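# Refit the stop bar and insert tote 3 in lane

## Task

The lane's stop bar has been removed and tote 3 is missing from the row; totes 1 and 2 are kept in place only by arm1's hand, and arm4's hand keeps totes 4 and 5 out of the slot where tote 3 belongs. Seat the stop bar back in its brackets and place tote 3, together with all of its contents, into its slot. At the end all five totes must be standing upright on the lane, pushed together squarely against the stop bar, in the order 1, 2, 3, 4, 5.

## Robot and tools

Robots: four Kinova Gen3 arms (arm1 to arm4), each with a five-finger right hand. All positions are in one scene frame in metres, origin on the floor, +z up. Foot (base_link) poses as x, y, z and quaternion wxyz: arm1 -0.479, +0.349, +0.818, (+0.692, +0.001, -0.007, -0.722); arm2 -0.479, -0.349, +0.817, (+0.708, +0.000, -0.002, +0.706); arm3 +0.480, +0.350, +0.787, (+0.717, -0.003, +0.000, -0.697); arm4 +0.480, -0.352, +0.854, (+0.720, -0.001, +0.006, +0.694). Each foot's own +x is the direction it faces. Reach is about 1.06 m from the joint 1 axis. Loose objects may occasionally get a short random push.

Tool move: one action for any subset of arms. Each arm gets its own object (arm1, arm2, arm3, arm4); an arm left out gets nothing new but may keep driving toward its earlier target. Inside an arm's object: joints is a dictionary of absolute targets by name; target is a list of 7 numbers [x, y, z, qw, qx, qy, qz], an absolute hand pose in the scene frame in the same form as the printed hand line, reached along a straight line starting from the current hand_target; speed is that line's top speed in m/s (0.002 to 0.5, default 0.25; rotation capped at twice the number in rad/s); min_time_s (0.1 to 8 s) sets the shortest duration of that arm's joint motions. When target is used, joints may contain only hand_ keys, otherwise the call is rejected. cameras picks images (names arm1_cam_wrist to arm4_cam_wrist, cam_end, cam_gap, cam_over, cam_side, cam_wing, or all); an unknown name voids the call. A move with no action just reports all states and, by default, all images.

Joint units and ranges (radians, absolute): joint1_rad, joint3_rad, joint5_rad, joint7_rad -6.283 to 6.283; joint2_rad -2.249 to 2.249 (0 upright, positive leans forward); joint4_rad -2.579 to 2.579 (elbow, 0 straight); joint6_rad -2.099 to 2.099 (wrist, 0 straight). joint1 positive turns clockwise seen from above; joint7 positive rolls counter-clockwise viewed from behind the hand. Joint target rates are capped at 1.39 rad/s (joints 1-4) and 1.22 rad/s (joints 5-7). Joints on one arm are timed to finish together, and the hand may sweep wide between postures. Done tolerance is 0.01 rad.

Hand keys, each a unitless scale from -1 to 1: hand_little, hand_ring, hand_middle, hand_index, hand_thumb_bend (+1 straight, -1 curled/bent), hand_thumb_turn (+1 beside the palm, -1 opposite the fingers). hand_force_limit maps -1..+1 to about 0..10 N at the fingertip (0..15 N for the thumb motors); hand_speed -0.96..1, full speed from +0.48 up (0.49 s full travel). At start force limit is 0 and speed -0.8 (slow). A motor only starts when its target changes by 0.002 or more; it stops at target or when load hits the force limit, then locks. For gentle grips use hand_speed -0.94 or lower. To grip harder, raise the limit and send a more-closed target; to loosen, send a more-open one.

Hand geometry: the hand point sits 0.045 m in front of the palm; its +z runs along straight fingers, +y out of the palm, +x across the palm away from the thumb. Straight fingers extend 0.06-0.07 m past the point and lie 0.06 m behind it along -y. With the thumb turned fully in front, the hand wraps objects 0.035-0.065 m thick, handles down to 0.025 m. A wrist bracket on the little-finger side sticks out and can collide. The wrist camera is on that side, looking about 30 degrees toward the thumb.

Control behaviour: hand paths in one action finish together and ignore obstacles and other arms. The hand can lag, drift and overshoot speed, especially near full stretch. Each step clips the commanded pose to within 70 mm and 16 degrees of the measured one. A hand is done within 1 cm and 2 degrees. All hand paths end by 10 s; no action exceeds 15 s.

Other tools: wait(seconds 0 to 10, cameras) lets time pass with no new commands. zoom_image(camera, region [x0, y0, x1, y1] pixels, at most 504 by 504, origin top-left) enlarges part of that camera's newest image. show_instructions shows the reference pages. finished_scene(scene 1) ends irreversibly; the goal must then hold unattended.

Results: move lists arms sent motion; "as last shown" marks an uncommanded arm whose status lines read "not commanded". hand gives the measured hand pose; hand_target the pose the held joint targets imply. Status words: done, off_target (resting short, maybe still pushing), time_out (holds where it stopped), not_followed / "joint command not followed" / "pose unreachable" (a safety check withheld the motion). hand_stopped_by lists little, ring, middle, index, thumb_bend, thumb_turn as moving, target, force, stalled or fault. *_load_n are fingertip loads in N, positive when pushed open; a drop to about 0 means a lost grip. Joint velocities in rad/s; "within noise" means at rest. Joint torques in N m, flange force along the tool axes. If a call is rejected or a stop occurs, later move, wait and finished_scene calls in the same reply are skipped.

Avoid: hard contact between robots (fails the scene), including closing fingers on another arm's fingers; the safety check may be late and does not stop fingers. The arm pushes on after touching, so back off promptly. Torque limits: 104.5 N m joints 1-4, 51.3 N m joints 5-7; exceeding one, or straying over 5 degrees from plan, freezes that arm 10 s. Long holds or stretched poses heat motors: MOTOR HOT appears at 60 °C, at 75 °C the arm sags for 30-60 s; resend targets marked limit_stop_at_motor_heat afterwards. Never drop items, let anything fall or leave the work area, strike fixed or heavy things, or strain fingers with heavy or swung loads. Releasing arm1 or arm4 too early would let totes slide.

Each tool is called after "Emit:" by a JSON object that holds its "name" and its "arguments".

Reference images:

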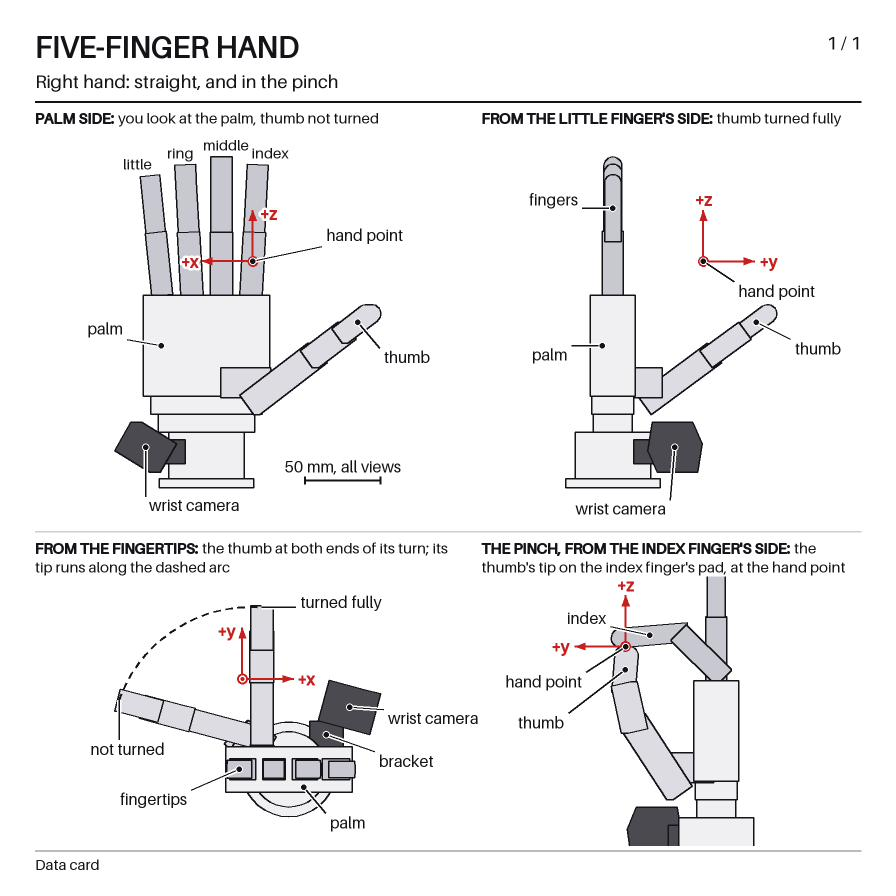

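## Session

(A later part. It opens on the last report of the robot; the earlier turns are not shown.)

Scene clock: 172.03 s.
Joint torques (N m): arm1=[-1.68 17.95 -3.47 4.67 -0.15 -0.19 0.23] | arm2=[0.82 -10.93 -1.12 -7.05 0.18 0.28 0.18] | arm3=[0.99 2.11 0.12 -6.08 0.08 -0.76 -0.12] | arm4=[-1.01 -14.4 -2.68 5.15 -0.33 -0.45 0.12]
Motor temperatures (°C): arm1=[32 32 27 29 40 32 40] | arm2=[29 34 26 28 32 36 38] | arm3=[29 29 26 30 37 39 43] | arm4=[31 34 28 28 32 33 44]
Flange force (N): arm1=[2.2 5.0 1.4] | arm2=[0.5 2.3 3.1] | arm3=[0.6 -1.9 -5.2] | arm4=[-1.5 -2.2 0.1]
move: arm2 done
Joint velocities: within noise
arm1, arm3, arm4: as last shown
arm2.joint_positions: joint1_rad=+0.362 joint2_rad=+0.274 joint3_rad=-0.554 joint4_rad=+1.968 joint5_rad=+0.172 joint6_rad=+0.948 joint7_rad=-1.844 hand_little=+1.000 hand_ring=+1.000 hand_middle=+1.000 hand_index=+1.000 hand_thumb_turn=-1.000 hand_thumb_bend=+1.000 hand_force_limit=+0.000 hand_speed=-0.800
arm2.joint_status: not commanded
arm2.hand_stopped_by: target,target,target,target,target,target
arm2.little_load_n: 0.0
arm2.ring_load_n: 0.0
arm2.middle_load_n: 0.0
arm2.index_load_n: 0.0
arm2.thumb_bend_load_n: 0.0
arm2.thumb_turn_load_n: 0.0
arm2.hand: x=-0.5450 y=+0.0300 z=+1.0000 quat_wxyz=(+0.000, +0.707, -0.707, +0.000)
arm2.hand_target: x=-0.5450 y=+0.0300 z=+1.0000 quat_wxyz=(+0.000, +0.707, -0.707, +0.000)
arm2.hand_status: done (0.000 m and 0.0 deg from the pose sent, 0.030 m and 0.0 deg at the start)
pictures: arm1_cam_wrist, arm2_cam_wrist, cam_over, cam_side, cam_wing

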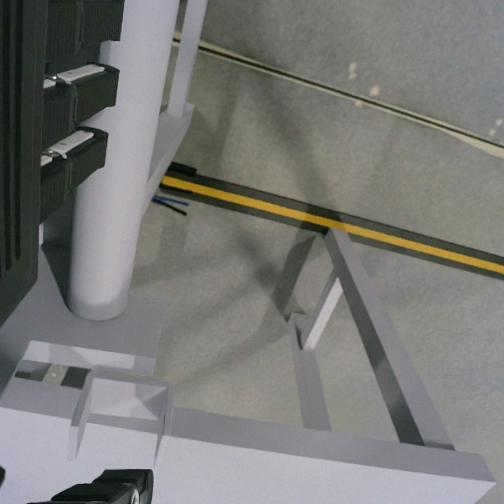

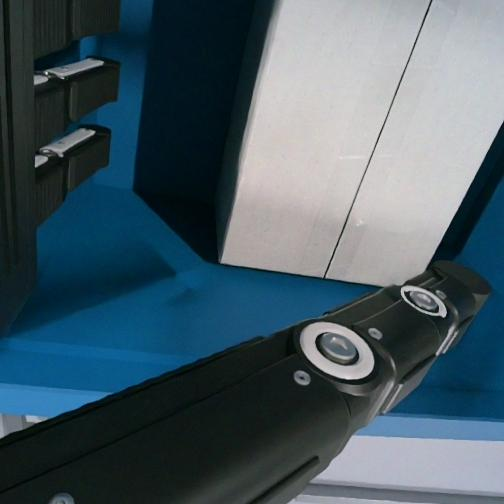

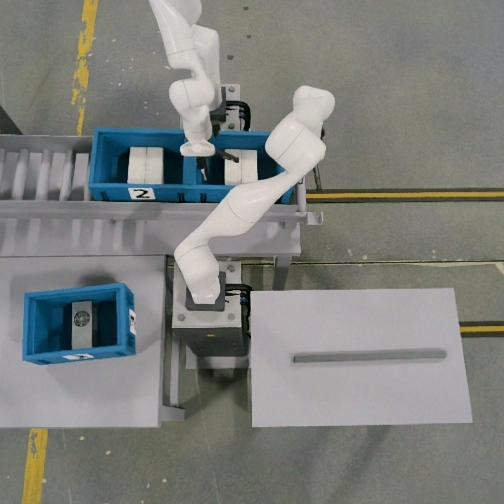

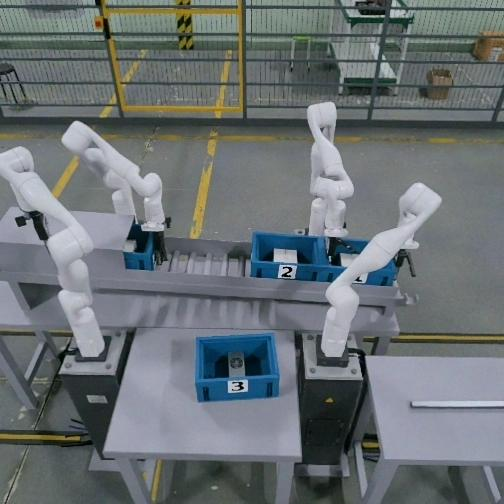

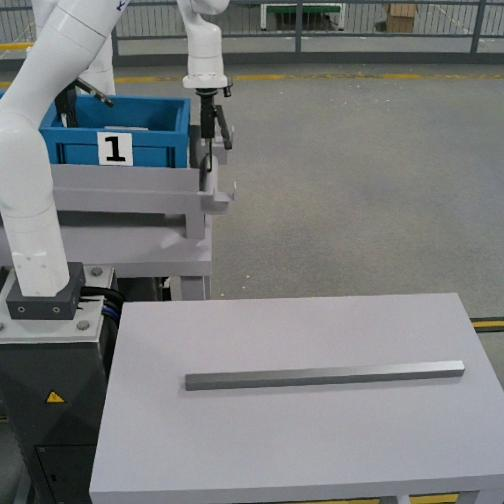

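Emit:
{"name": "move", "arguments": {"arm2": {"target": [-0.53, 0.03, 1.0, 0, -0.7071, 0.7071, 0], "speed": 0.03}}}

Emit:
{"name": "move", "arguments": {"arm1": {"target": [-0.87, 0.001, 0.93, 0, -0.7071, 0.7071, 0], "speed": 0.05}, "cameras": ["cam_over", "cam_side"]}}

Emit:
{"name": "wait", "arguments": {"seconds": 1.5, "cameras": ["arm1_cam_wrist", "cam_over", "cam_side", "cam_end"]}}

Scene clock: 214.87 s.
Joint torques (N m): arm1=[-1.66 17.92 -3.44 4.75 -0.19 -0.2 0.23] | arm2=[0.82 -10.88 -1.04 -6.97 0.2 0.31 0.19] | arm3=[0.99 2.17 0.1 -6.16 0.06 -0.72 -0.09] | arm4=[-1.04 -14.39 -2.64 5.19 -0.32 -0.42 0.04]
Motor temperatures (°C): arm1=[32 32 27 29 40 32 40] | arm2=[29 34 26 28 32 36 38] | arm3=[29 29 26 30 37 39 43] | arm4=[31 34 28 28 32 33 44]
Flange force (N): arm1=[1.9 4.7 1.5] | arm2=[0.4 2.4 2.9] | arm3=[0.8 -2.0 -4.7] | arm4=[-1.5 -2.5 -0.2]
move: arm2 done
Joint velocities: within noise
arm1, arm3, arm4: as last shown
arm2.joint_positions: joint1_rad=+0.398 joint2_rad=+0.273 joint3_rad=-0.545 joint4_rad=+1.968 joint5_rad=+0.169 joint6_rad=+0.947 joint7_rad=-1.798 hand_little=+1.000 hand_ring=+1.000 hand_middle=+1.000 hand_index=+1.000 hand_thumb_turn=-1.000 hand_thumb_bend=+1.000 hand_force_limit=+0.000 hand_speed=-0.800
arm2.joint_status: not commanded
arm2.hand_stopped_by: target,target,target,target,target,target
arm2.little_load_n: 0.0
arm2.ring_load_n: 0.0
arm2.middle_load_n: 0.0
arm2.index_load_n: 0.0
arm2.thumb_bend_load_n: 0.0
arm2.thumb_turn_load_n: 0.0
arm2.hand: x=-0.5300 y=+0.0300 z=+1.0000 quat_wxyz=(+0.000, +0.707, -0.707, +0.000)
arm2.hand_target: x=-0.5300 y=+0.0300 z=+1.0000 quat_wxyz=(+0.000, +0.707, -0.707, +0.000)
arm2.hand_status: done (0.000 m and 0.0 deg from the pose sent, 0.015 m and 0.0 deg at the start)
arm3.ring_load_n: -0.5
pictures: none

Scene clock: 215.83 s.
Joint torques (N m): arm1=[-1.74 18.26 -3.53 4.89 -0.16 -0.24 0.29] | arm2=[0.84 -10.86 -1.1 -7.08 0.2 0.3 0.17] | arm3=[0.98 2.21 0.12 -6.1 0.08 -0.73 -0.08] | arm4=[-1.02 -14.34 -2.72 5.22 -0.34 -0.44 0.09]
Motor temperatures (°C): arm1=[32 32 27 29 40 32 40] | arm2=[29 34 26 28 32 36 38] | arm3=[29 29 26 30 37 39 43] | arm4=[31 34 28 28 32 33 44]
Flange force (N): arm1=[1.9 4.8 1.3] | arm2=[0.7 2.3 3.0] | arm3=[0.8 -1.8 -4.9] | arm4=[-1.3 -2.4 0.1]
move: arm1 done
Joint velocities: within noise
arm1.joint_positions: joint1_rad=-2.075 joint2_rad=-0.707 joint3_rad=-0.588 joint4_rad=-1.590 joint5_rad=+0.464 joint6_rad=-0.986 joint7_rad=-1.202 hand_little=+1.000 hand_ring=+1.000 hand_middle=+1.000 hand_index=+1.000 hand_thumb_turn=+1.000 hand_thumb_bend=+1.000 hand_force_limit=+0.000 hand_speed=-0.800
arm1.joint_status: not commanded
arm1.hand_stopped_by: target,target,target,target,target,target
arm1.little_load_n: 0.0
arm1.ring_load_n: 0.0
arm1.middle_load_n: 0.0
arm1.index_load_n: 0.0
arm1.thumb_bend_load_n: 0.0
arm1.thumb_turn_load_n: 0.0
arm1.hand: x=-0.8700 y=+0.0010 z=+0.9300 quat_wxyz=(+0.000, -0.707, +0.707, +0.000)
arm1.hand_target: x=-0.8700 y=+0.0010 z=+0.9300 quat_wxyz=(+0.000, -0.707, +0.707, +0.000)
arm1.hand_status: done (0.000 m and 0.0 deg from the pose sent, 0.022 m and 0.2 deg at the start)
arm2, arm3, arm4: as last shown
arm2.ring_load_n: -0.5
arm3.ring_load_n: 0.0

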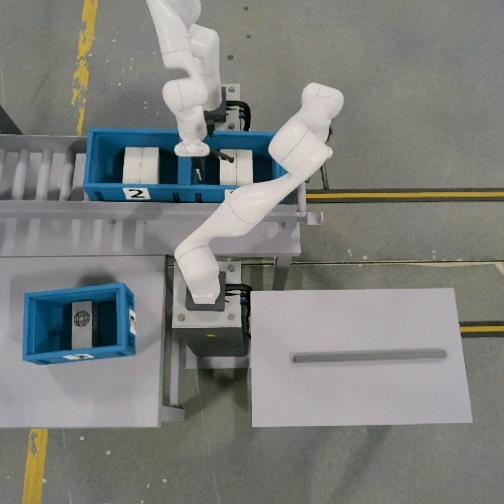

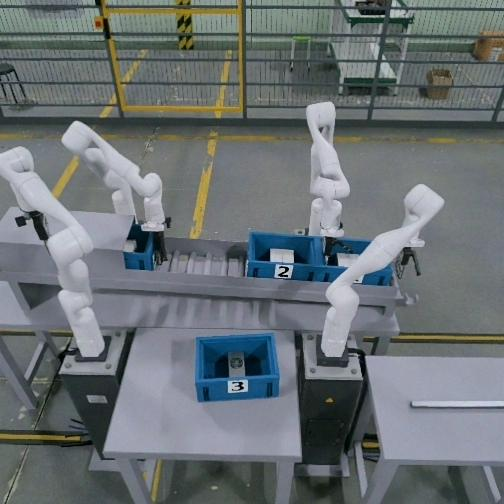

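Scene clock: 217.33 s.
Joint torques (N m): arm1=[-1.72 18.33 -3.58 4.88 -0.17 -0.2 0.26] | arm2=[0.78 -10.9 -1.01 -7.04 0.2 0.28 0.17] | arm3=[0.95 2.18 0.14 -6.1 0.04 -0.71 -0.05] | arm4=[-1.03 -14.41 -2.64 5.15 -0.34 -0.45 0.04]
Motor temperatures (°C): arm1=[32 32 27 29 40 32 40] | arm2=[29 34 26 28 32 36 38] | arm3=[29 29 26 30 37 39 43] | arm4=[31 34 28 28 32 33 44]
Flange force (N): arm1=[2.1 5.0 1.3] | arm2=[0.6 2.2 2.8] | arm3=[0.8 -1.7 -4.9] | arm4=[-1.7 -2.4 -0.1]
Joint velocities: within noise
arm1.joint_positions: joint1_rad=-2.075 joint2_rad=-0.707 joint3_rad=-0.588 joint4_rad=-1.590 joint5_rad=+0.464 joint6_rad=-0.986 joint7_rad=-1.202 hand_little=+1.000 hand_ring=+1.000 hand_middle=+1.000 hand_index=+1.000 hand_thumb_turn=+1.000 hand_thumb_bend=+1.000 hand_force_limit=+0.000 hand_speed=-0.800
arm1.joint_status: not commanded
arm1.hand_stopped_by: target,target,target,target,target,target
arm1.little_load_n: 0.0
arm1.ring_load_n: 0.0
arm1.middle_load_n: 0.0
arm1.index_load_n: 0.0
arm1.thumb_bend_load_n: 0.0
arm1.thumb_turn_load_n: 0.0
arm1.hand: x=-0.8700 y=+0.0010 z=+0.9300 quat_wxyz=(+0.000, -0.707, +0.707, +0.000)
arm1.hand_target: x=-0.8700 y=+0.0010 z=+0.9300 quat_wxyz=(+0.000, -0.707, +0.707, +0.000)
arm1.hand_status: done (0.000 m and 0.0 deg from the pose sent, 0.022 m and 0.2 deg at the start)
arm2.joint_positions: joint1_rad=+0.398 joint2_rad=+0.273 joint3_rad=-0.545 joint4_rad=+1.968 joint5_rad=+0.169 joint6_rad=+0.947 joint7_rad=-1.798 hand_little=+1.000 hand_ring=+1.000 hand_middle=+1.000 hand_index=+1.000 hand_thumb_turn=-1.000 hand_thumb_bend=+1.000 hand_force_limit=+0.000 hand_speed=-0.800
arm2.joint_status: not commanded
arm2.hand_stopped_by: target,target,target,target,target,target
arm2.little_load_n: -0.5
arm2.ring_load_n: 0.0
arm2.middle_load_n: 0.0
arm2.index_load_n: 0.0
arm2.thumb_bend_load_n: 0.0
arm2.thumb_turn_load_n: 0.0
arm2.hand: x=-0.5300 y=+0.0300 z=+1.0000 quat_wxyz=(+0.000, +0.707, -0.707, +0.000)
arm2.hand_target: x=-0.5300 y=+0.0300 z=+1.0000 quat_wxyz=(+0.000, +0.707, -0.707, +0.000)
arm2.hand_status: not commanded
arm3.joint_positions: joint1_rad=-0.639 joint2_rad=-0.464 joint3_rad=-0.112 joint4_rad=+1.532 joint5_rad=+0.015 joint6_rad=+1.939 joint7_rad=-2.029 hand_little=+1.000 hand_ring=+1.000 hand_middle=+1.000 hand_index=+1.000 hand_thumb_turn=+1.000 hand_thumb_bend=+1.000 hand_force_limit=+0.000 hand_speed=-0.800
arm3.joint_status: not commanded
arm3.hand_stopped_by: target,target,target,target,target,target
arm3.little_load_n: 0.0
arm3.ring_load_n: 0.0
arm3.middle_load_n: 0.0
arm3.index_load_n: -0.5
arm3.thumb_bend_load_n: 0.0
arm3.thumb_turn_load_n: -0.5
arm3.hand: x=+0.6252 y=+0.2346 z=+1.2855 quat_wxyz=(-0.059, -0.589, -0.804, +0.045)
arm3.hand_target: x=+0.6252 y=+0.2346 z=+1.2855 quat_wxyz=(-0.059, -0.589, -0.804, +0.045)
arm3.hand_status: not commanded
arm4.joint_positions: joint1_rad=+0.012 joint2_rad=+0.642 joint3_rad=+2.089 joint4_rad=-1.891 joint5_rad=+0.676 joint6_rad=-1.014 joint7_rad=+0.266 hand_little=+1.000 hand_ring=+1.000 hand_middle=+1.000 hand_index=+1.000 hand_thumb_turn=+1.000 hand_thumb_bend=+1.000 hand_force_limit=+0.000 hand_speed=-0.800
arm4.joint_status: not commanded
arm4.hand_stopped_by: target,target,target,target,target,target
arm4.little_load_n: 0.0
arm4.ring_load_n: 0.0
arm4.middle_load_n: 0.0
arm4.index_load_n: 0.0
arm4.thumb_bend_load_n: -0.5
arm4.thumb_turn_load_n: 0.0
arm4.hand: x=+0.1852 y=-0.0026 z=+0.9913 quat_wxyz=(+0.001, -0.707, +0.707, +0.000)
arm4.hand_target: x=+0.1852 y=-0.0026 z=+0.9913 quat_wxyz=(+0.001, -0.707, +0.707, +0.000)
arm4.hand_status: not commanded
wait: 1.50 s; at rest by 0.27 s
pictures: arm1_cam_wrist, cam_end, cam_over, cam_side

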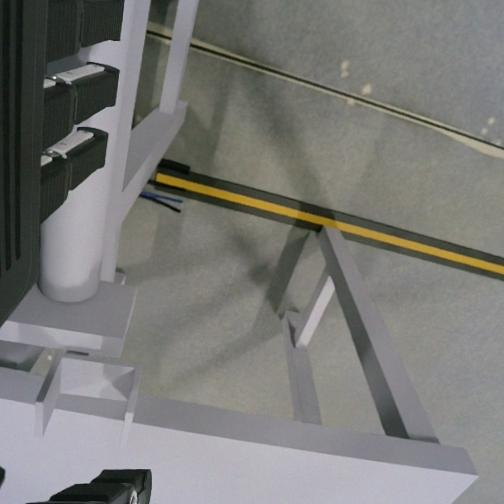

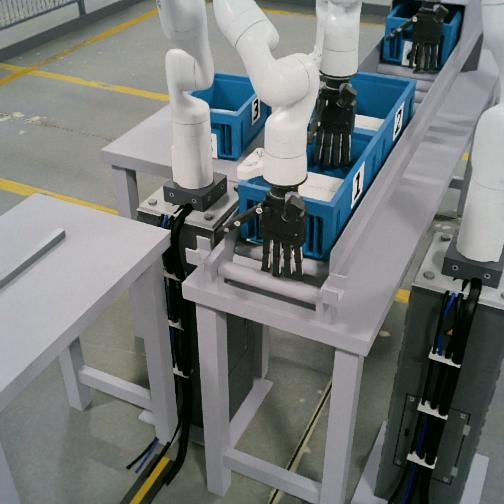

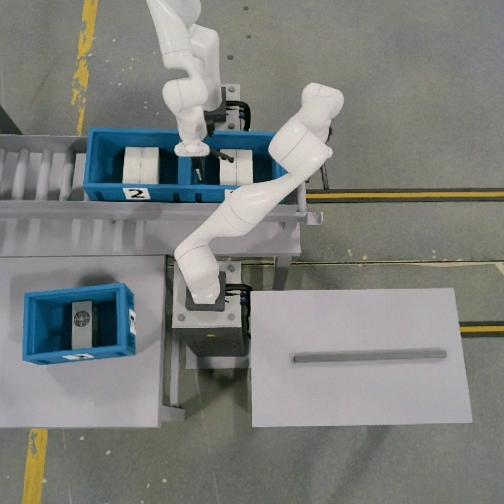

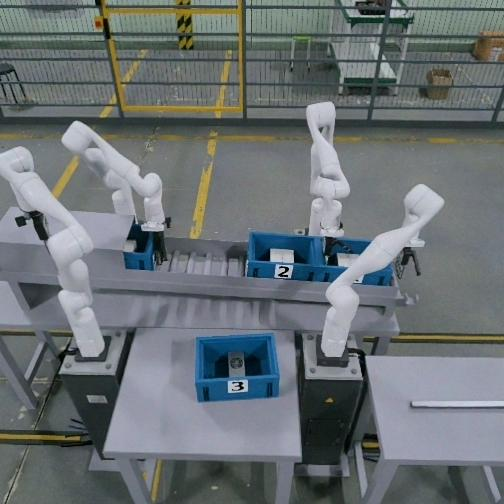

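Emit:
{"name": "zoom_image", "arguments": {"camera": "arm1_cam_wrist", "region": [0, 252, 252, 504]}}

Emit:
{"name": "zoom_image", "arguments": {"camera": "cam_over", "region": [250, 160, 350, 260]}}

Emit:
{"name": "zoom_image", "arguments": {"camera": "cam_end", "region": [180, 210, 380, 360]}}

Scaled by 2.000.

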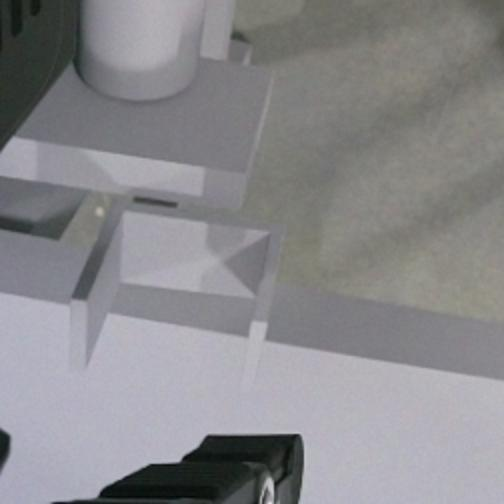

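Scaled by 5.040.

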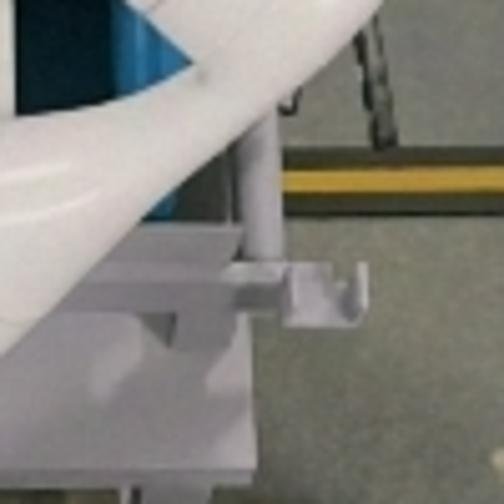

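Scaled by 2.520.

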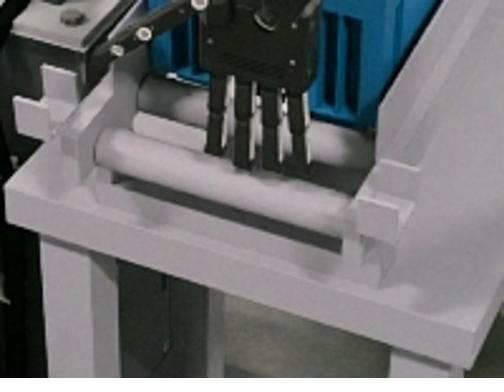

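Emit:
{"name": "move", "arguments": {"arm1": {"target": [-0.87, 0.06, 1.05, 0, -0.7071, 0.7071, 0], "speed": 0.15}, "cameras": ["arm1_cam_wrist", "cam_over", "cam_end"]}}

Emit:
{"name": "zoom_image", "arguments": {"camera": "arm1_cam_wrist", "region": [60, 150, 310, 400]}}

Emit:
{"name": "zoom_image", "arguments": {"camera": "cam_end", "region": [180, 210, 380, 360]}}

Scene clock: 254.83 s.
Joint torques (N m): arm1=[-1.76 15.24 -2.86 6.02 -0.2 -0.21 0.27] | arm2=[0.77 -10.92 -1.05 -7.05 0.18 0.31 0.15] | arm3=[1.11 2.1 0.11 -6.14 0.11 -0.76 -0.11] | arm4=[-0.98 -14.42 -2.66 5.15 -0.33 -0.46 0.07]
Motor temperatures (°C): arm1=[32 32 27 30 40 32 40] | arm2=[29 35 26 28 32 36 38] | arm3=[29 29 26 30 37 39 43] | arm4=[31 34 28 28 32 33 44]
Flange force (N): arm1=[1.4 5.2 -0.1] | arm2=[0.6 2.1 3.0] | arm3=[0.6 -2.0 -4.9] | arm4=[-1.6 -2.1 0.1]
move: arm1 done
Joint velocities: within noise
arm1.joint_positions: joint1_rad=-1.900 joint2_rad=-0.472 joint3_rad=-0.679 joint4_rad=-1.559 joint5_rad=+0.323 joint6_rad=-1.222 joint7_rad=-1.025 hand_little=+1.000 hand_ring=+1.000 hand_middle=+1.000 hand_index=+1.000 hand_thumb_turn=+1.000 hand_thumb_bend=+1.000 hand_force_limit=+0.000 hand_speed=-0.800
arm1.joint_status: not commanded
arm1.hand_stopped_by: target,target,target,target,target,target
arm1.little_load_n: 0.0
arm1.ring_load_n: 0.0
arm1.middle_load_n: 0.0
arm1.index_load_n: 0.0
arm1.thumb_bend_load_n: 0.0
arm1.thumb_turn_load_n: 0.0
arm1.hand: x=-0.8700 y=+0.0600 z=+1.0500 quat_wxyz=(+0.000, -0.707, +0.707, +0.000)
arm1.hand_target: x=-0.8700 y=+0.0600 z=+1.0500 quat_wxyz=(+0.000, -0.707, +0.707, +0.000)
arm1.hand_status: done (0.000 m and 0.0 deg from the pose sent, 0.134 m and 0.0 deg at the start)
arm2, arm3, arm4: as last shown
arm2.little_load_n: 0.0
arm3.index_load_n: 0.0
arm3.thumb_turn_load_n: 0.0
arm4.thumb_bend_load_n: 0.0
pictures: arm1_cam_wrist, cam_end, cam_over

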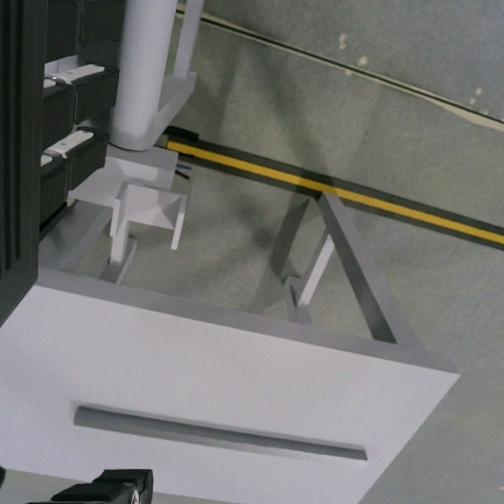

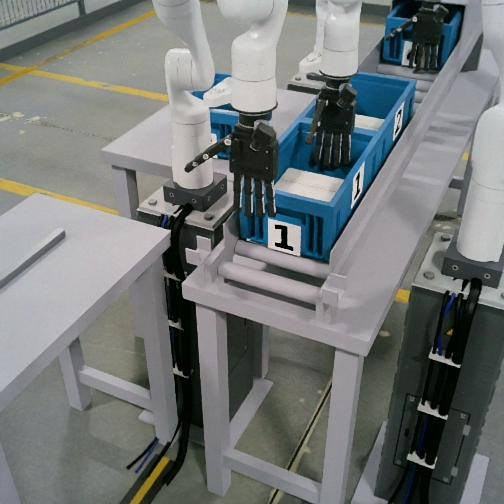

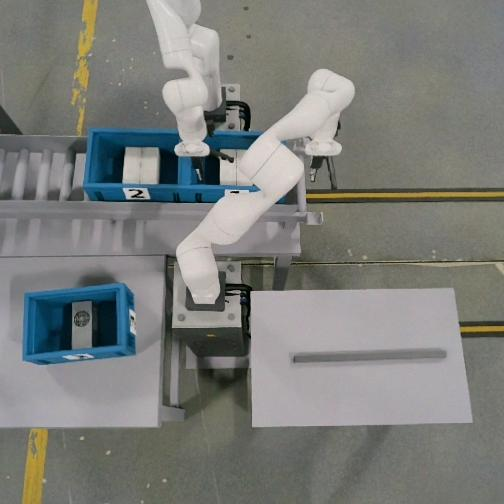

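Scaled by 2.016.

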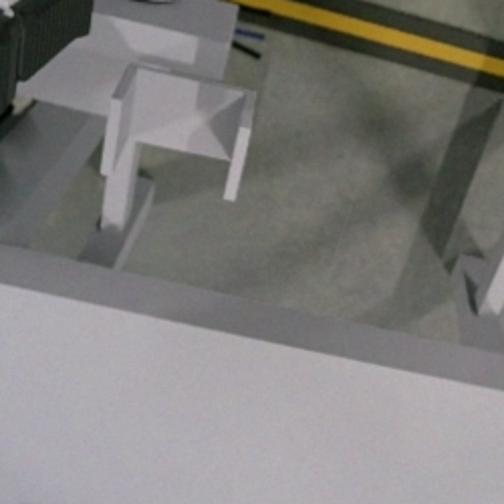

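Scaled by 2.520.

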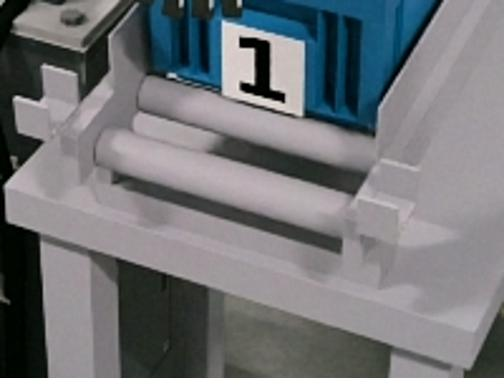

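Emit:
{"name": "move", "arguments": {"arm1": {"target": [-1.0, 0.50, 1.12, 0, 0, 1, 0], "speed": 0.2}, "cameras": ["arm1_cam_wrist", "cam_over", "cam_end"]}}

Scene clock: 272.90 s.
Joint torques (N m): arm1=[-1.57 19.93 -1.51 6.89 -0.2 -0.23 0.26] | arm2=[0.81 -10.9 -1 -7.03 0.2 0.3 0.16] | arm3=[0.94 2.22 0.18 -6.1 0.1 -0.72 -0.1] | arm4=[-0.97 -14.43 -2.67 5.21 -0.36 -0.47 0.02]
Motor temperatures (°C): arm1=[32 32 27 30 40 32 40] | arm2=[29 35 26 28 32 36 38] | arm3=[29 29 26 30 37 39 43] | arm4=[31 34 28 28 32 33 44]
Flange force (N): arm1=[7.2 3.3 -1.9] | arm2=[0.6 2.3 2.9] | arm3=[0.9 -1.7 -4.9] | arm4=[-1.5 -2.3 0.2]
move: arm1 done
Joint velocities: within noise
arm1.joint_positions: joint1_rad=-1.305 joint2_rad=-0.603 joint3_rad=-0.227 joint4_rad=-0.985 joint5_rad=+0.135 joint6_rad=-1.554 joint7_rad=-1.453 hand_little=+1.000 hand_ring=+1.000 hand_middle=+1.000 hand_index=+1.000 hand_thumb_turn=+1.000 hand_thumb_bend=+1.000 hand_force_limit=+0.000 hand_speed=-0.800
arm1.joint_status: not commanded
arm1.hand_stopped_by: target,target,target,target,target,target
arm1.little_load_n: 0.0
arm1.ring_load_n: 0.0
arm1.middle_load_n: 0.0
arm1.index_load_n: 0.0
arm1.thumb_bend_load_n: 0.0
arm1.thumb_turn_load_n: 0.0
arm1.hand: x=-1.0000 y=+0.5000 z=+1.1200 quat_wxyz=(+0.000, +0.000, +1.000, +0.000)
arm1.hand_target: x=-1.0000 y=+0.5000 z=+1.1200 quat_wxyz=(+0.000, +0.000, +1.000, +0.000)
arm1.hand_status: done (0.000 m and 0.0 deg from the pose sent, 0.464 m and 90.0 deg at the start)
arm2, arm3, arm4: as last shown
pictures: arm1_cam_wrist, cam_end, cam_over

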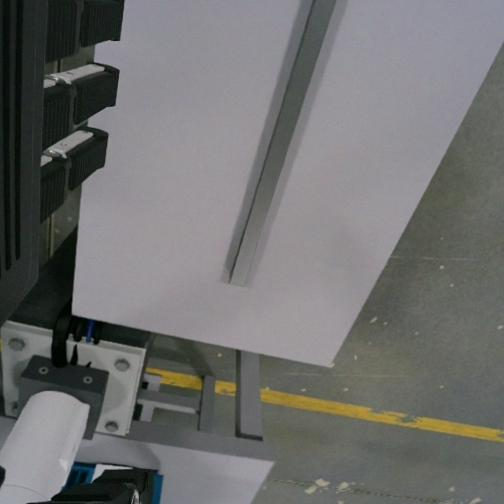

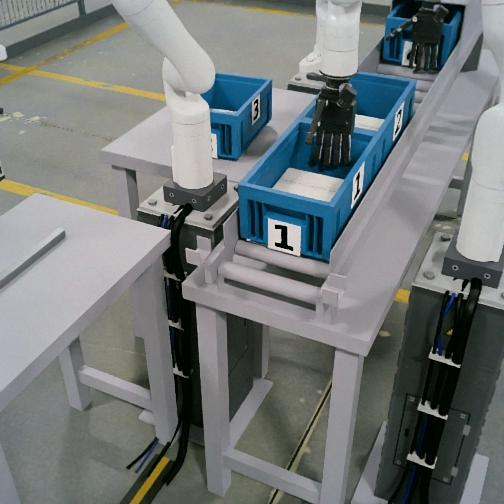

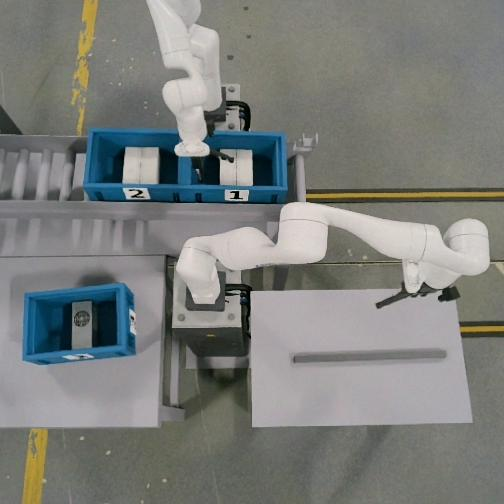

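Emit:
{"name": "move", "arguments": {"arm1": {"target": [-1.0, 0.55, 1.04, 0, 0, 1, 0], "speed": 0.15}, "cameras": ["arm1_cam_wrist", "cam_over", "cam_wing"]}}

Scene clock: 280.83 s.
Joint torques (N m): arm1=[-1.6 20.57 -1.62 6.58 -0.17 -0.25 0.3] | arm2=[0.8 -10.91 -1.02 -7.11 0.21 0.29 0.15] | arm3=[1 2.19 0.19 -6.11 0.11 -0.79 -0.03] | arm4=[-1.05 -14.43 -2.74 5.2 -0.35 -0.47 0.1]
Motor temperatures (°C): arm1=[32 32 27 30 40 32 40] | arm2=[29 35 26 28 32 36 38] | arm3=[29 29 26 30 37 39 43] | arm4=[31 34 28 28 32 33 44]
Flange force (N): arm1=[6.8 3.8 -0.6] | arm2=[0.8 2.2 3.0] | arm3=[1.0 -1.5 -5.1] | arm4=[-1.5 -2.4 0.3]
move: arm1 done
Joint velocities: within noise
arm1.joint_positions: joint1_rad=-1.218 joint2_rad=-0.657 joint3_rad=-0.211 joint4_rad=-1.144 joint5_rad=+0.138 joint6_rad=-1.341 joint7_rad=-1.374 hand_little=+1.000 hand_ring=+1.000 hand_middle=+1.000 hand_index=+1.000 hand_thumb_turn=+1.000 hand_thumb_bend=+1.000 hand_force_limit=+0.000 hand_speed=-0.800
arm1.joint_status: not commanded
arm1.hand_stopped_by: target,target,target,target,target,target
arm1.little_load_n: 0.0
arm1.ring_load_n: 0.0
arm1.middle_load_n: 0.0
arm1.index_load_n: 0.0
arm1.thumb_bend_load_n: 0.0
arm1.thumb_turn_load_n: 0.0
arm1.hand: x=-1.0000 y=+0.5500 z=+1.0400 quat_wxyz=(+0.000, +0.000, +1.000, +0.000)
arm1.hand_target: x=-1.0000 y=+0.5500 z=+1.0400 quat_wxyz=(+0.000, +0.000, +1.000, +0.000)
arm1.hand_status: done (0.000 m and 0.0 deg from the pose sent, 0.094 m and 0.0 deg at the start)
arm2, arm3, arm4: as last shown

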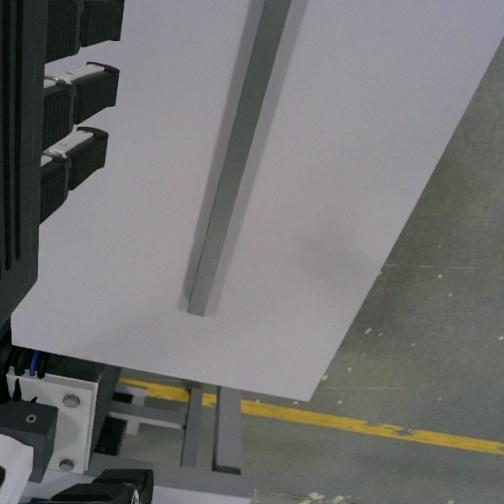

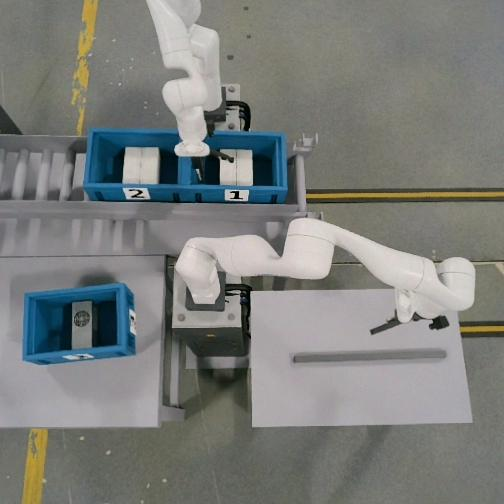

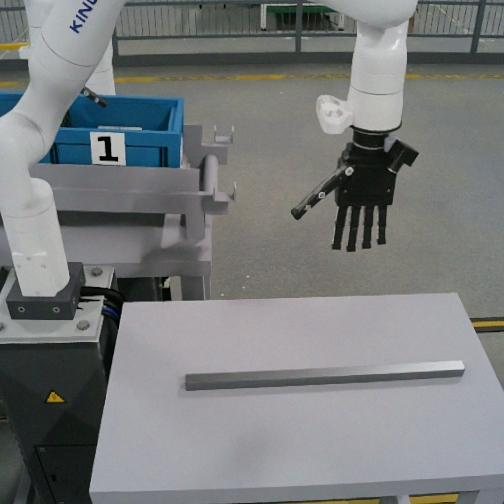

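Emit:
{"name": "zoom_image", "arguments": {"camera": "cam_over", "region": [165, 80, 265, 180]}}

Emit:
{"name": "zoom_image", "arguments": {"camera": "cam_over", "region": [165, 250, 265, 350]}}

Emit:
{"name": "zoom_image", "arguments": {"camera": "cam_over", "region": [260, 280, 480, 440]}}

Emit:
{"name": "zoom_image", "arguments": {"camera": "cam_wing", "region": [80, 280, 504, 504]}}

Scaled by 5.040.

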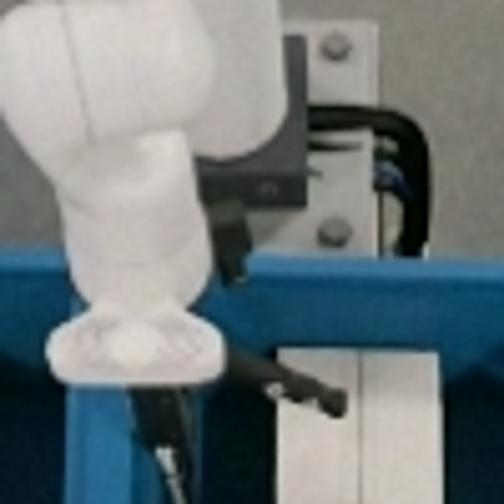

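Scaled by 5.040.

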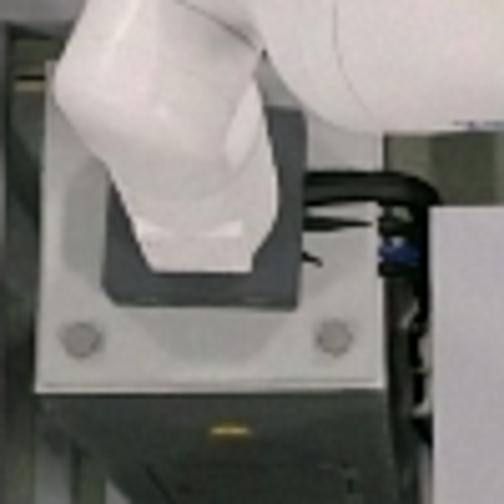

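Scaled by 2.291.

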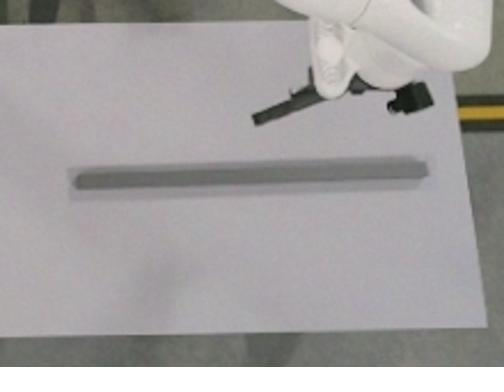

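Scaled by 1.189.

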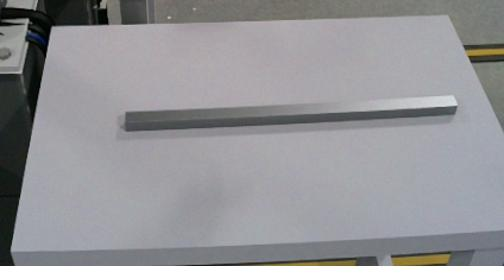

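Emit:
{"name": "move", "arguments": {"arm2": {"target": [-0.44, 0.03, 1.004, 0, -0.7071, 0.7071, 0], "speed": 0.04}, "arm1": {"target": [-1.00, 0.52, 1.1, 0.2113, 0, 0, 0.9774], "speed": 0.1, "joints": {"hand_thumb_turn": -1}}, "cameras": ["arm1_cam_wrist", "arm2_cam_wrist", "cam_over", "cam_wing", "cam_side"]}}

Scene clock: 351.00 s.
Joint torques (N m): arm1=[-1.76 22.97 4.52 1.67 1.28 -1.79 0.28] | arm2=[0.79 -11.01 -0.95 -7.09 0.18 0.23 0.18] | arm3=[0.95 2.18 0.11 -6.14 0.08 -0.76 -0.12] | arm4=[-0.95 -14.46 -2.68 5.17 -0.31 -0.5 0.05]
Motor temperatures (°C): arm1=[32 32 27 30 40 33 41] | arm2=[29 35 26 28 32 36 38] | arm3=[29 28 26 30 37 39 42] | arm4=[31 35 28 28 32 33 44]
Flange force (N): arm1=[9.2 -2.9 -1.8] | arm2=[0.5 2.4 2.4] | arm3=[0.8 -2.0 -4.9] | arm4=[-1.6 -2.1 0.3]
move: arm1 off_target; arm2 off_target
Joint velocities: within noise
arm1.joint_positions: joint1_rad=-1.936 joint2_rad=-1.514 joint3_rad=+0.532 joint4_rad=-1.061 joint5_rad=+1.154 joint6_rad=-1.776 joint7_rad=-2.170 hand_little=+1.000 hand_ring=+1.000 hand_middle=+1.000 hand_index=+1.000 hand_thumb_turn=-1.000 hand_thumb_bend=+1.000 hand_force_limit=+0.000 hand_speed=-0.800
arm1.joint_status: all done
arm1.hand_stopped_by: target,target,target,target,target,target
arm1.little_load_n: 0.0
arm1.ring_load_n: 0.0
arm1.middle_load_n: 0.0
arm1.index_load_n: 0.0
arm1.thumb_bend_load_n: 0.0
arm1.thumb_turn_load_n: 0.0
arm1.hand: x=-1.0000 y=+0.5310 z=+1.0781 quat_wxyz=(+0.177, +0.000, +0.544, +0.820)
arm1.hand_target: x=-1.0000 y=+0.5310 z=+1.0781 quat_wxyz=(+0.177, +0.000, +0.544, +0.820)
arm1.hand_status: off_target (0.025 m and 65.9 deg from the pose sent, 0.067 m and 180.0 deg at the start; the path was cut at 10 s, short of the pose sent)
arm2.joint_positions: joint1_rad=+0.528 joint2_rad=+0.278 joint3_rad=-0.509 joint4_rad=+1.947 joint5_rad=+0.161 joint6_rad=+0.959 joint7_rad=-1.625 hand_little=+1.000 hand_ring=+1.000 hand_middle=+1.000 hand_index=+1.000 hand_thumb_turn=-1.000 hand_thumb_bend=+1.000 hand_force_limit=+0.000 hand_speed=-0.800
arm2.joint_status: not commanded
arm2.hand_stopped_by: target,target,target,target,target,target
arm2.little_load_n: 0.0
arm2.ring_load_n: 0.0
arm2.middle_load_n: 0.0
arm2.index_load_n: 0.0
arm2.thumb_bend_load_n: 0.5
arm2.thumb_turn_load_n: 0.5
arm2.hand: x=-0.4729 y=+0.0300 z=+1.0025 quat_wxyz=(+0.000, +0.707, -0.707, +0.000)
arm2.hand_target: x=-0.4729 y=+0.0300 z=+1.0025 quat_wxyz=(+0.000, +0.707, -0.707, +0.000)
arm2.hand_status: off_target (0.033 m and 0.0 deg from the pose sent, 0.090 m and 0.0 deg at the start; the path was cut at 10 s, short of the pose sent)
arm3, arm4: as last shown
arm3.ring_load_n: 0.5
pictures: arm1_cam_wrist, arm2_cam_wrist, cam_over, cam_side, cam_wing

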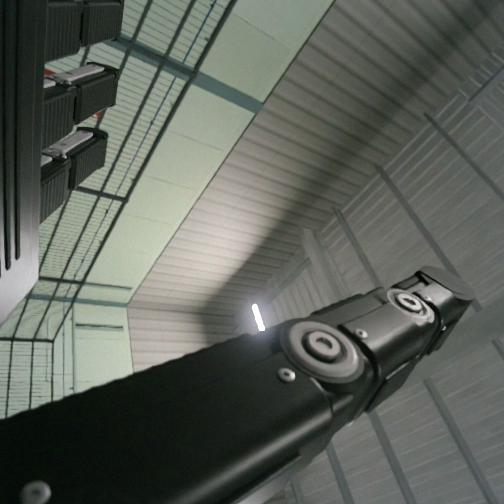

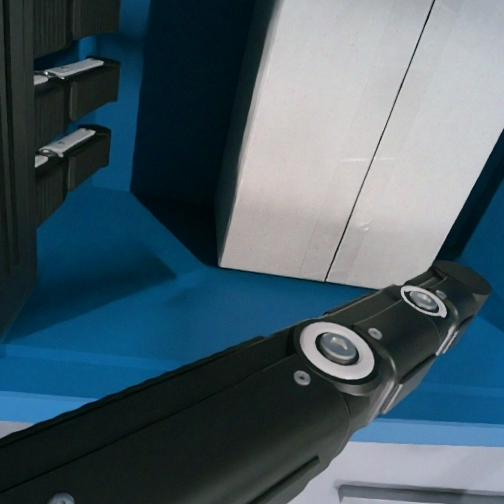

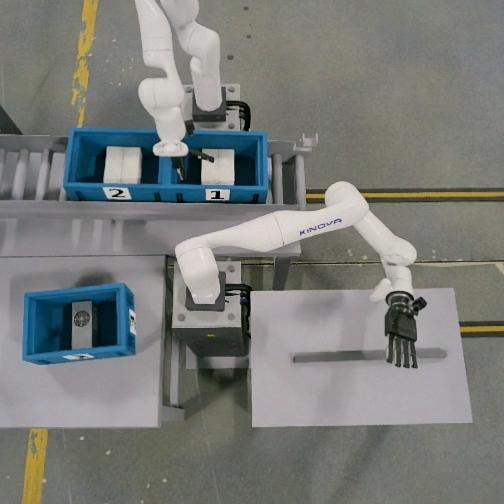

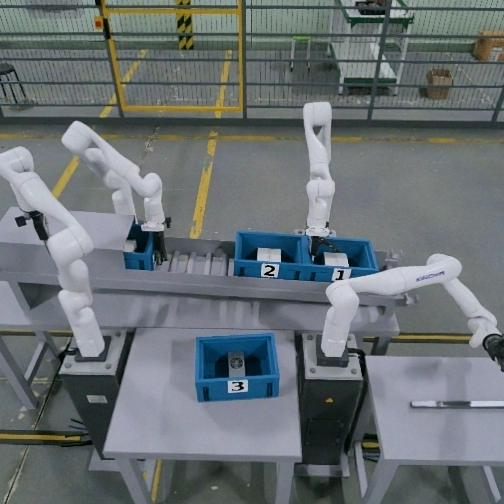

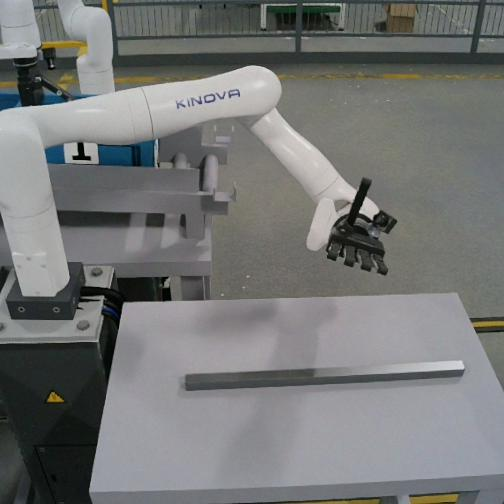

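Emit:
{"name": "move", "arguments": {"arm1": {"joints": {"joint1_rad": -1.218, "joint2_rad": -0.657}, "min_time_s": 2.5}, "arm2": {"target": [-0.42, 0.03, 1.006, 0, -0.7071, 0.7071, 0], "speed": 0.04}}}

Emit:
{"name": "move", "arguments": {"arm1": {"joints": {"joint3_rad": -0.211, "joint4_rad": -1.144, "joint5_rad": 0.138, "joint6_rad": -1.341, "joint7_rad": -4.516}, "min_time_s": 3}, "cameras": ["arm1_cam_wrist", "cam_over", "cam_wing"]}}

Scene clock: 368.37 s.
Joint torques (N m): arm1=[-1.48 18.71 2.71 5.87 2.07 -0.41 0.27] | arm2=[0.69 -11.76 -1.12 -7.43 0.16 0.1 0.19] | arm3=[1.03 2.16 0.12 -6.08 0.16 -0.79 -0.13] | arm4=[-0.95 -14.39 -2.66 5.23 -0.34 -0.46 0.07]
Motor temperatures (°C): arm1=[32 32 27 30 40 33 41] | arm2=[29 35 26 28 32 36 38] | arm3=[29 28 26 30 37 39 42] | arm4=[31 35 28 28 32 33 44]
Flange force (N): arm1=[9.6 -3.0 -1.8] | arm2=[0.6 2.3 2.5] | arm3=[0.8 -1.9 -5.2] | arm4=[-1.3 -2.2 0.2]
move: arm1 done; arm2 done
Joint velocities: within noise
arm1.joint_positions: joint1_rad=-1.218 joint2_rad=-0.657 joint3_rad=+0.532 joint4_rad=-1.061 joint5_rad=+1.154 joint6_rad=-1.776 joint7_rad=-2.170 hand_little=+1.000 hand_ring=+1.000 hand_middle=+1.000 hand_index=+1.000 hand_thumb_turn=-1.000 hand_thumb_bend=+1.000 hand_force_limit=+0.000 hand_speed=-0.800
arm1.joint_status: all done
arm1.hand_stopped_by: target,target,target,target,target,target
arm1.little_load_n: 0.0
arm1.ring_load_n: 0.0
arm1.middle_load_n: 0.0
arm1.index_load_n: 0.0
arm1.thumb_bend_load_n: -0.5
arm1.thumb_turn_load_n: 0.0
arm1.hand: x=-0.6314 y=+0.7778 z=+1.4138 quat_wxyz=(+0.192, +0.517, +0.521, +0.651)
arm1.hand_target: x=-0.6314 y=+0.7778 z=+1.4138 quat_wxyz=(+0.192, +0.517, +0.521, +0.651)
arm1.hand_status: not commanded
arm2.joint_positions: joint1_rad=+0.638 joint2_rad=+0.299 joint3_rad=-0.476 joint4_rad=+1.901 joint5_rad=+0.160 joint6_rad=+0.982 joint7_rad=-1.478 hand_little=+1.000 hand_ring=+1.000 hand_middle=+1.000 hand_index=+1.000 hand_thumb_turn=-1.000 hand_thumb_bend=+1.000 hand_force_limit=+0.000 hand_speed=-0.800
arm2.joint_status: not commanded
arm2.hand_stopped_by: target,target,target,target,target,target
arm2.little_load_n: 0.0
arm2.ring_load_n: 0.0
arm2.middle_load_n: 0.0
arm2.index_load_n: -0.5
arm2.thumb_bend_load_n: 0.0
arm2.thumb_turn_load_n: 0.0
arm2.hand: x=-0.4200 y=+0.0300 z=+1.0060 quat_wxyz=(+0.000, +0.707, -0.707, +0.000)
arm2.hand_target: x=-0.4200 y=+0.0300 z=+1.0060 quat_wxyz=(+0.000, +0.707, -0.707, +0.000)
arm2.hand_status: done (0.000 m and 0.0 deg from the pose sent, 0.053 m and 0.0 deg at the start)
arm3, arm4: as last shown
arm3.ring_load_n: 0.0
pictures: none

Scene clock: 371.77 s.
Joint torques (N m): arm1=[-1.51 20.6 -1.56 6.7 -0.29 -0.11 0.29] | arm2=[0.68 -11.71 -1.14 -7.48 0.14 0.1 0.17] | arm3=[1.02 2.11 0.18 -6.2 0.13 -0.76 -0.04] | arm4=[-1 -14.4 -2.69 5.17 -0.35 -0.41 0.09]
Motor temperatures (°C): arm1=[32 32 27 30 40 33 41] | arm2=[29 35 26 28 32 36 38] | arm3=[29 28 26 30 37 39 42] | arm4=[31 35 28 28 32 33 44]
Flange force (N): arm1=[-6.7 -3.7 -0.7] | arm2=[0.8 2.2 2.6] | arm3=[0.9 -1.5 -4.7] | arm4=[-1.6 -2.2 0.0]
move: arm1 done
Joint velocities: within noise
arm1.joint_positions: joint1_rad=-1.218 joint2_rad=-0.657 joint3_rad=-0.211 joint4_rad=-1.144 joint5_rad=+0.138 joint6_rad=-1.341 joint7_rad=-4.516 hand_little=+1.000 hand_ring=+1.000 hand_middle=+1.000 hand_index=+1.000 hand_thumb_turn=-1.000 hand_thumb_bend=+1.000 hand_force_limit=+0.000 hand_speed=-0.800
arm1.joint_status: all done
arm1.hand_stopped_by: target,target,target,target,target,target
arm1.little_load_n: 0.0
arm1.ring_load_n: 0.0
arm1.middle_load_n: 0.0
arm1.index_load_n: 0.0
arm1.thumb_bend_load_n: 0.0
arm1.thumb_turn_load_n: 0.5
arm1.hand: x=-1.0616 y=+0.4294 z=+1.0401 quat_wxyz=(+0.000, +1.000, +0.000, +0.000)
arm1.hand_target: x=-1.0616 y=+0.4294 z=+1.0401 quat_wxyz=(+0.000, +1.000, +0.000, +0.000)
arm1.hand_status: not commanded
arm2, arm3, arm4: as last shown
arm2.index_load_n: 0.0

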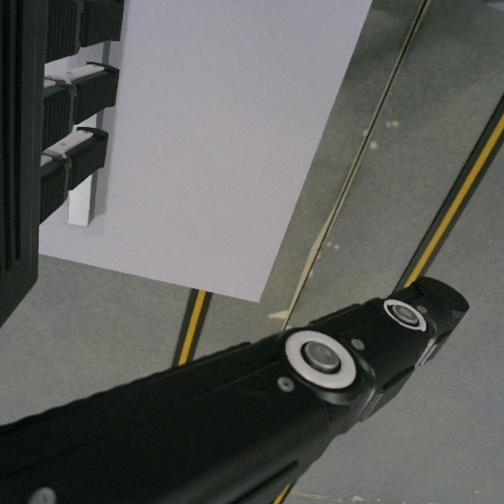

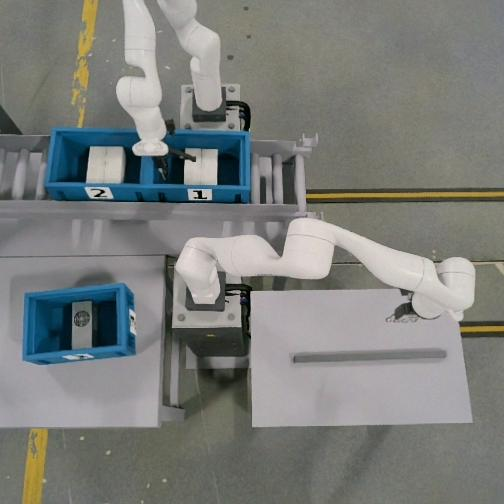

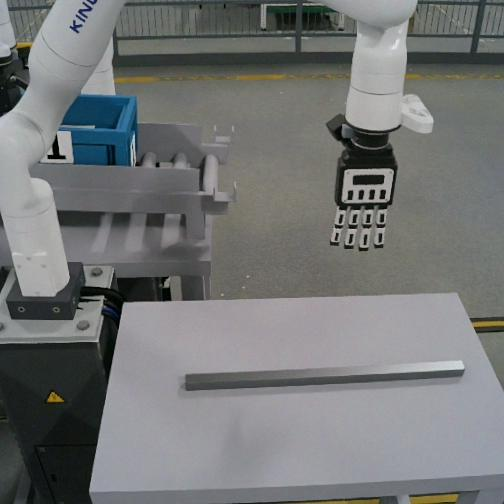

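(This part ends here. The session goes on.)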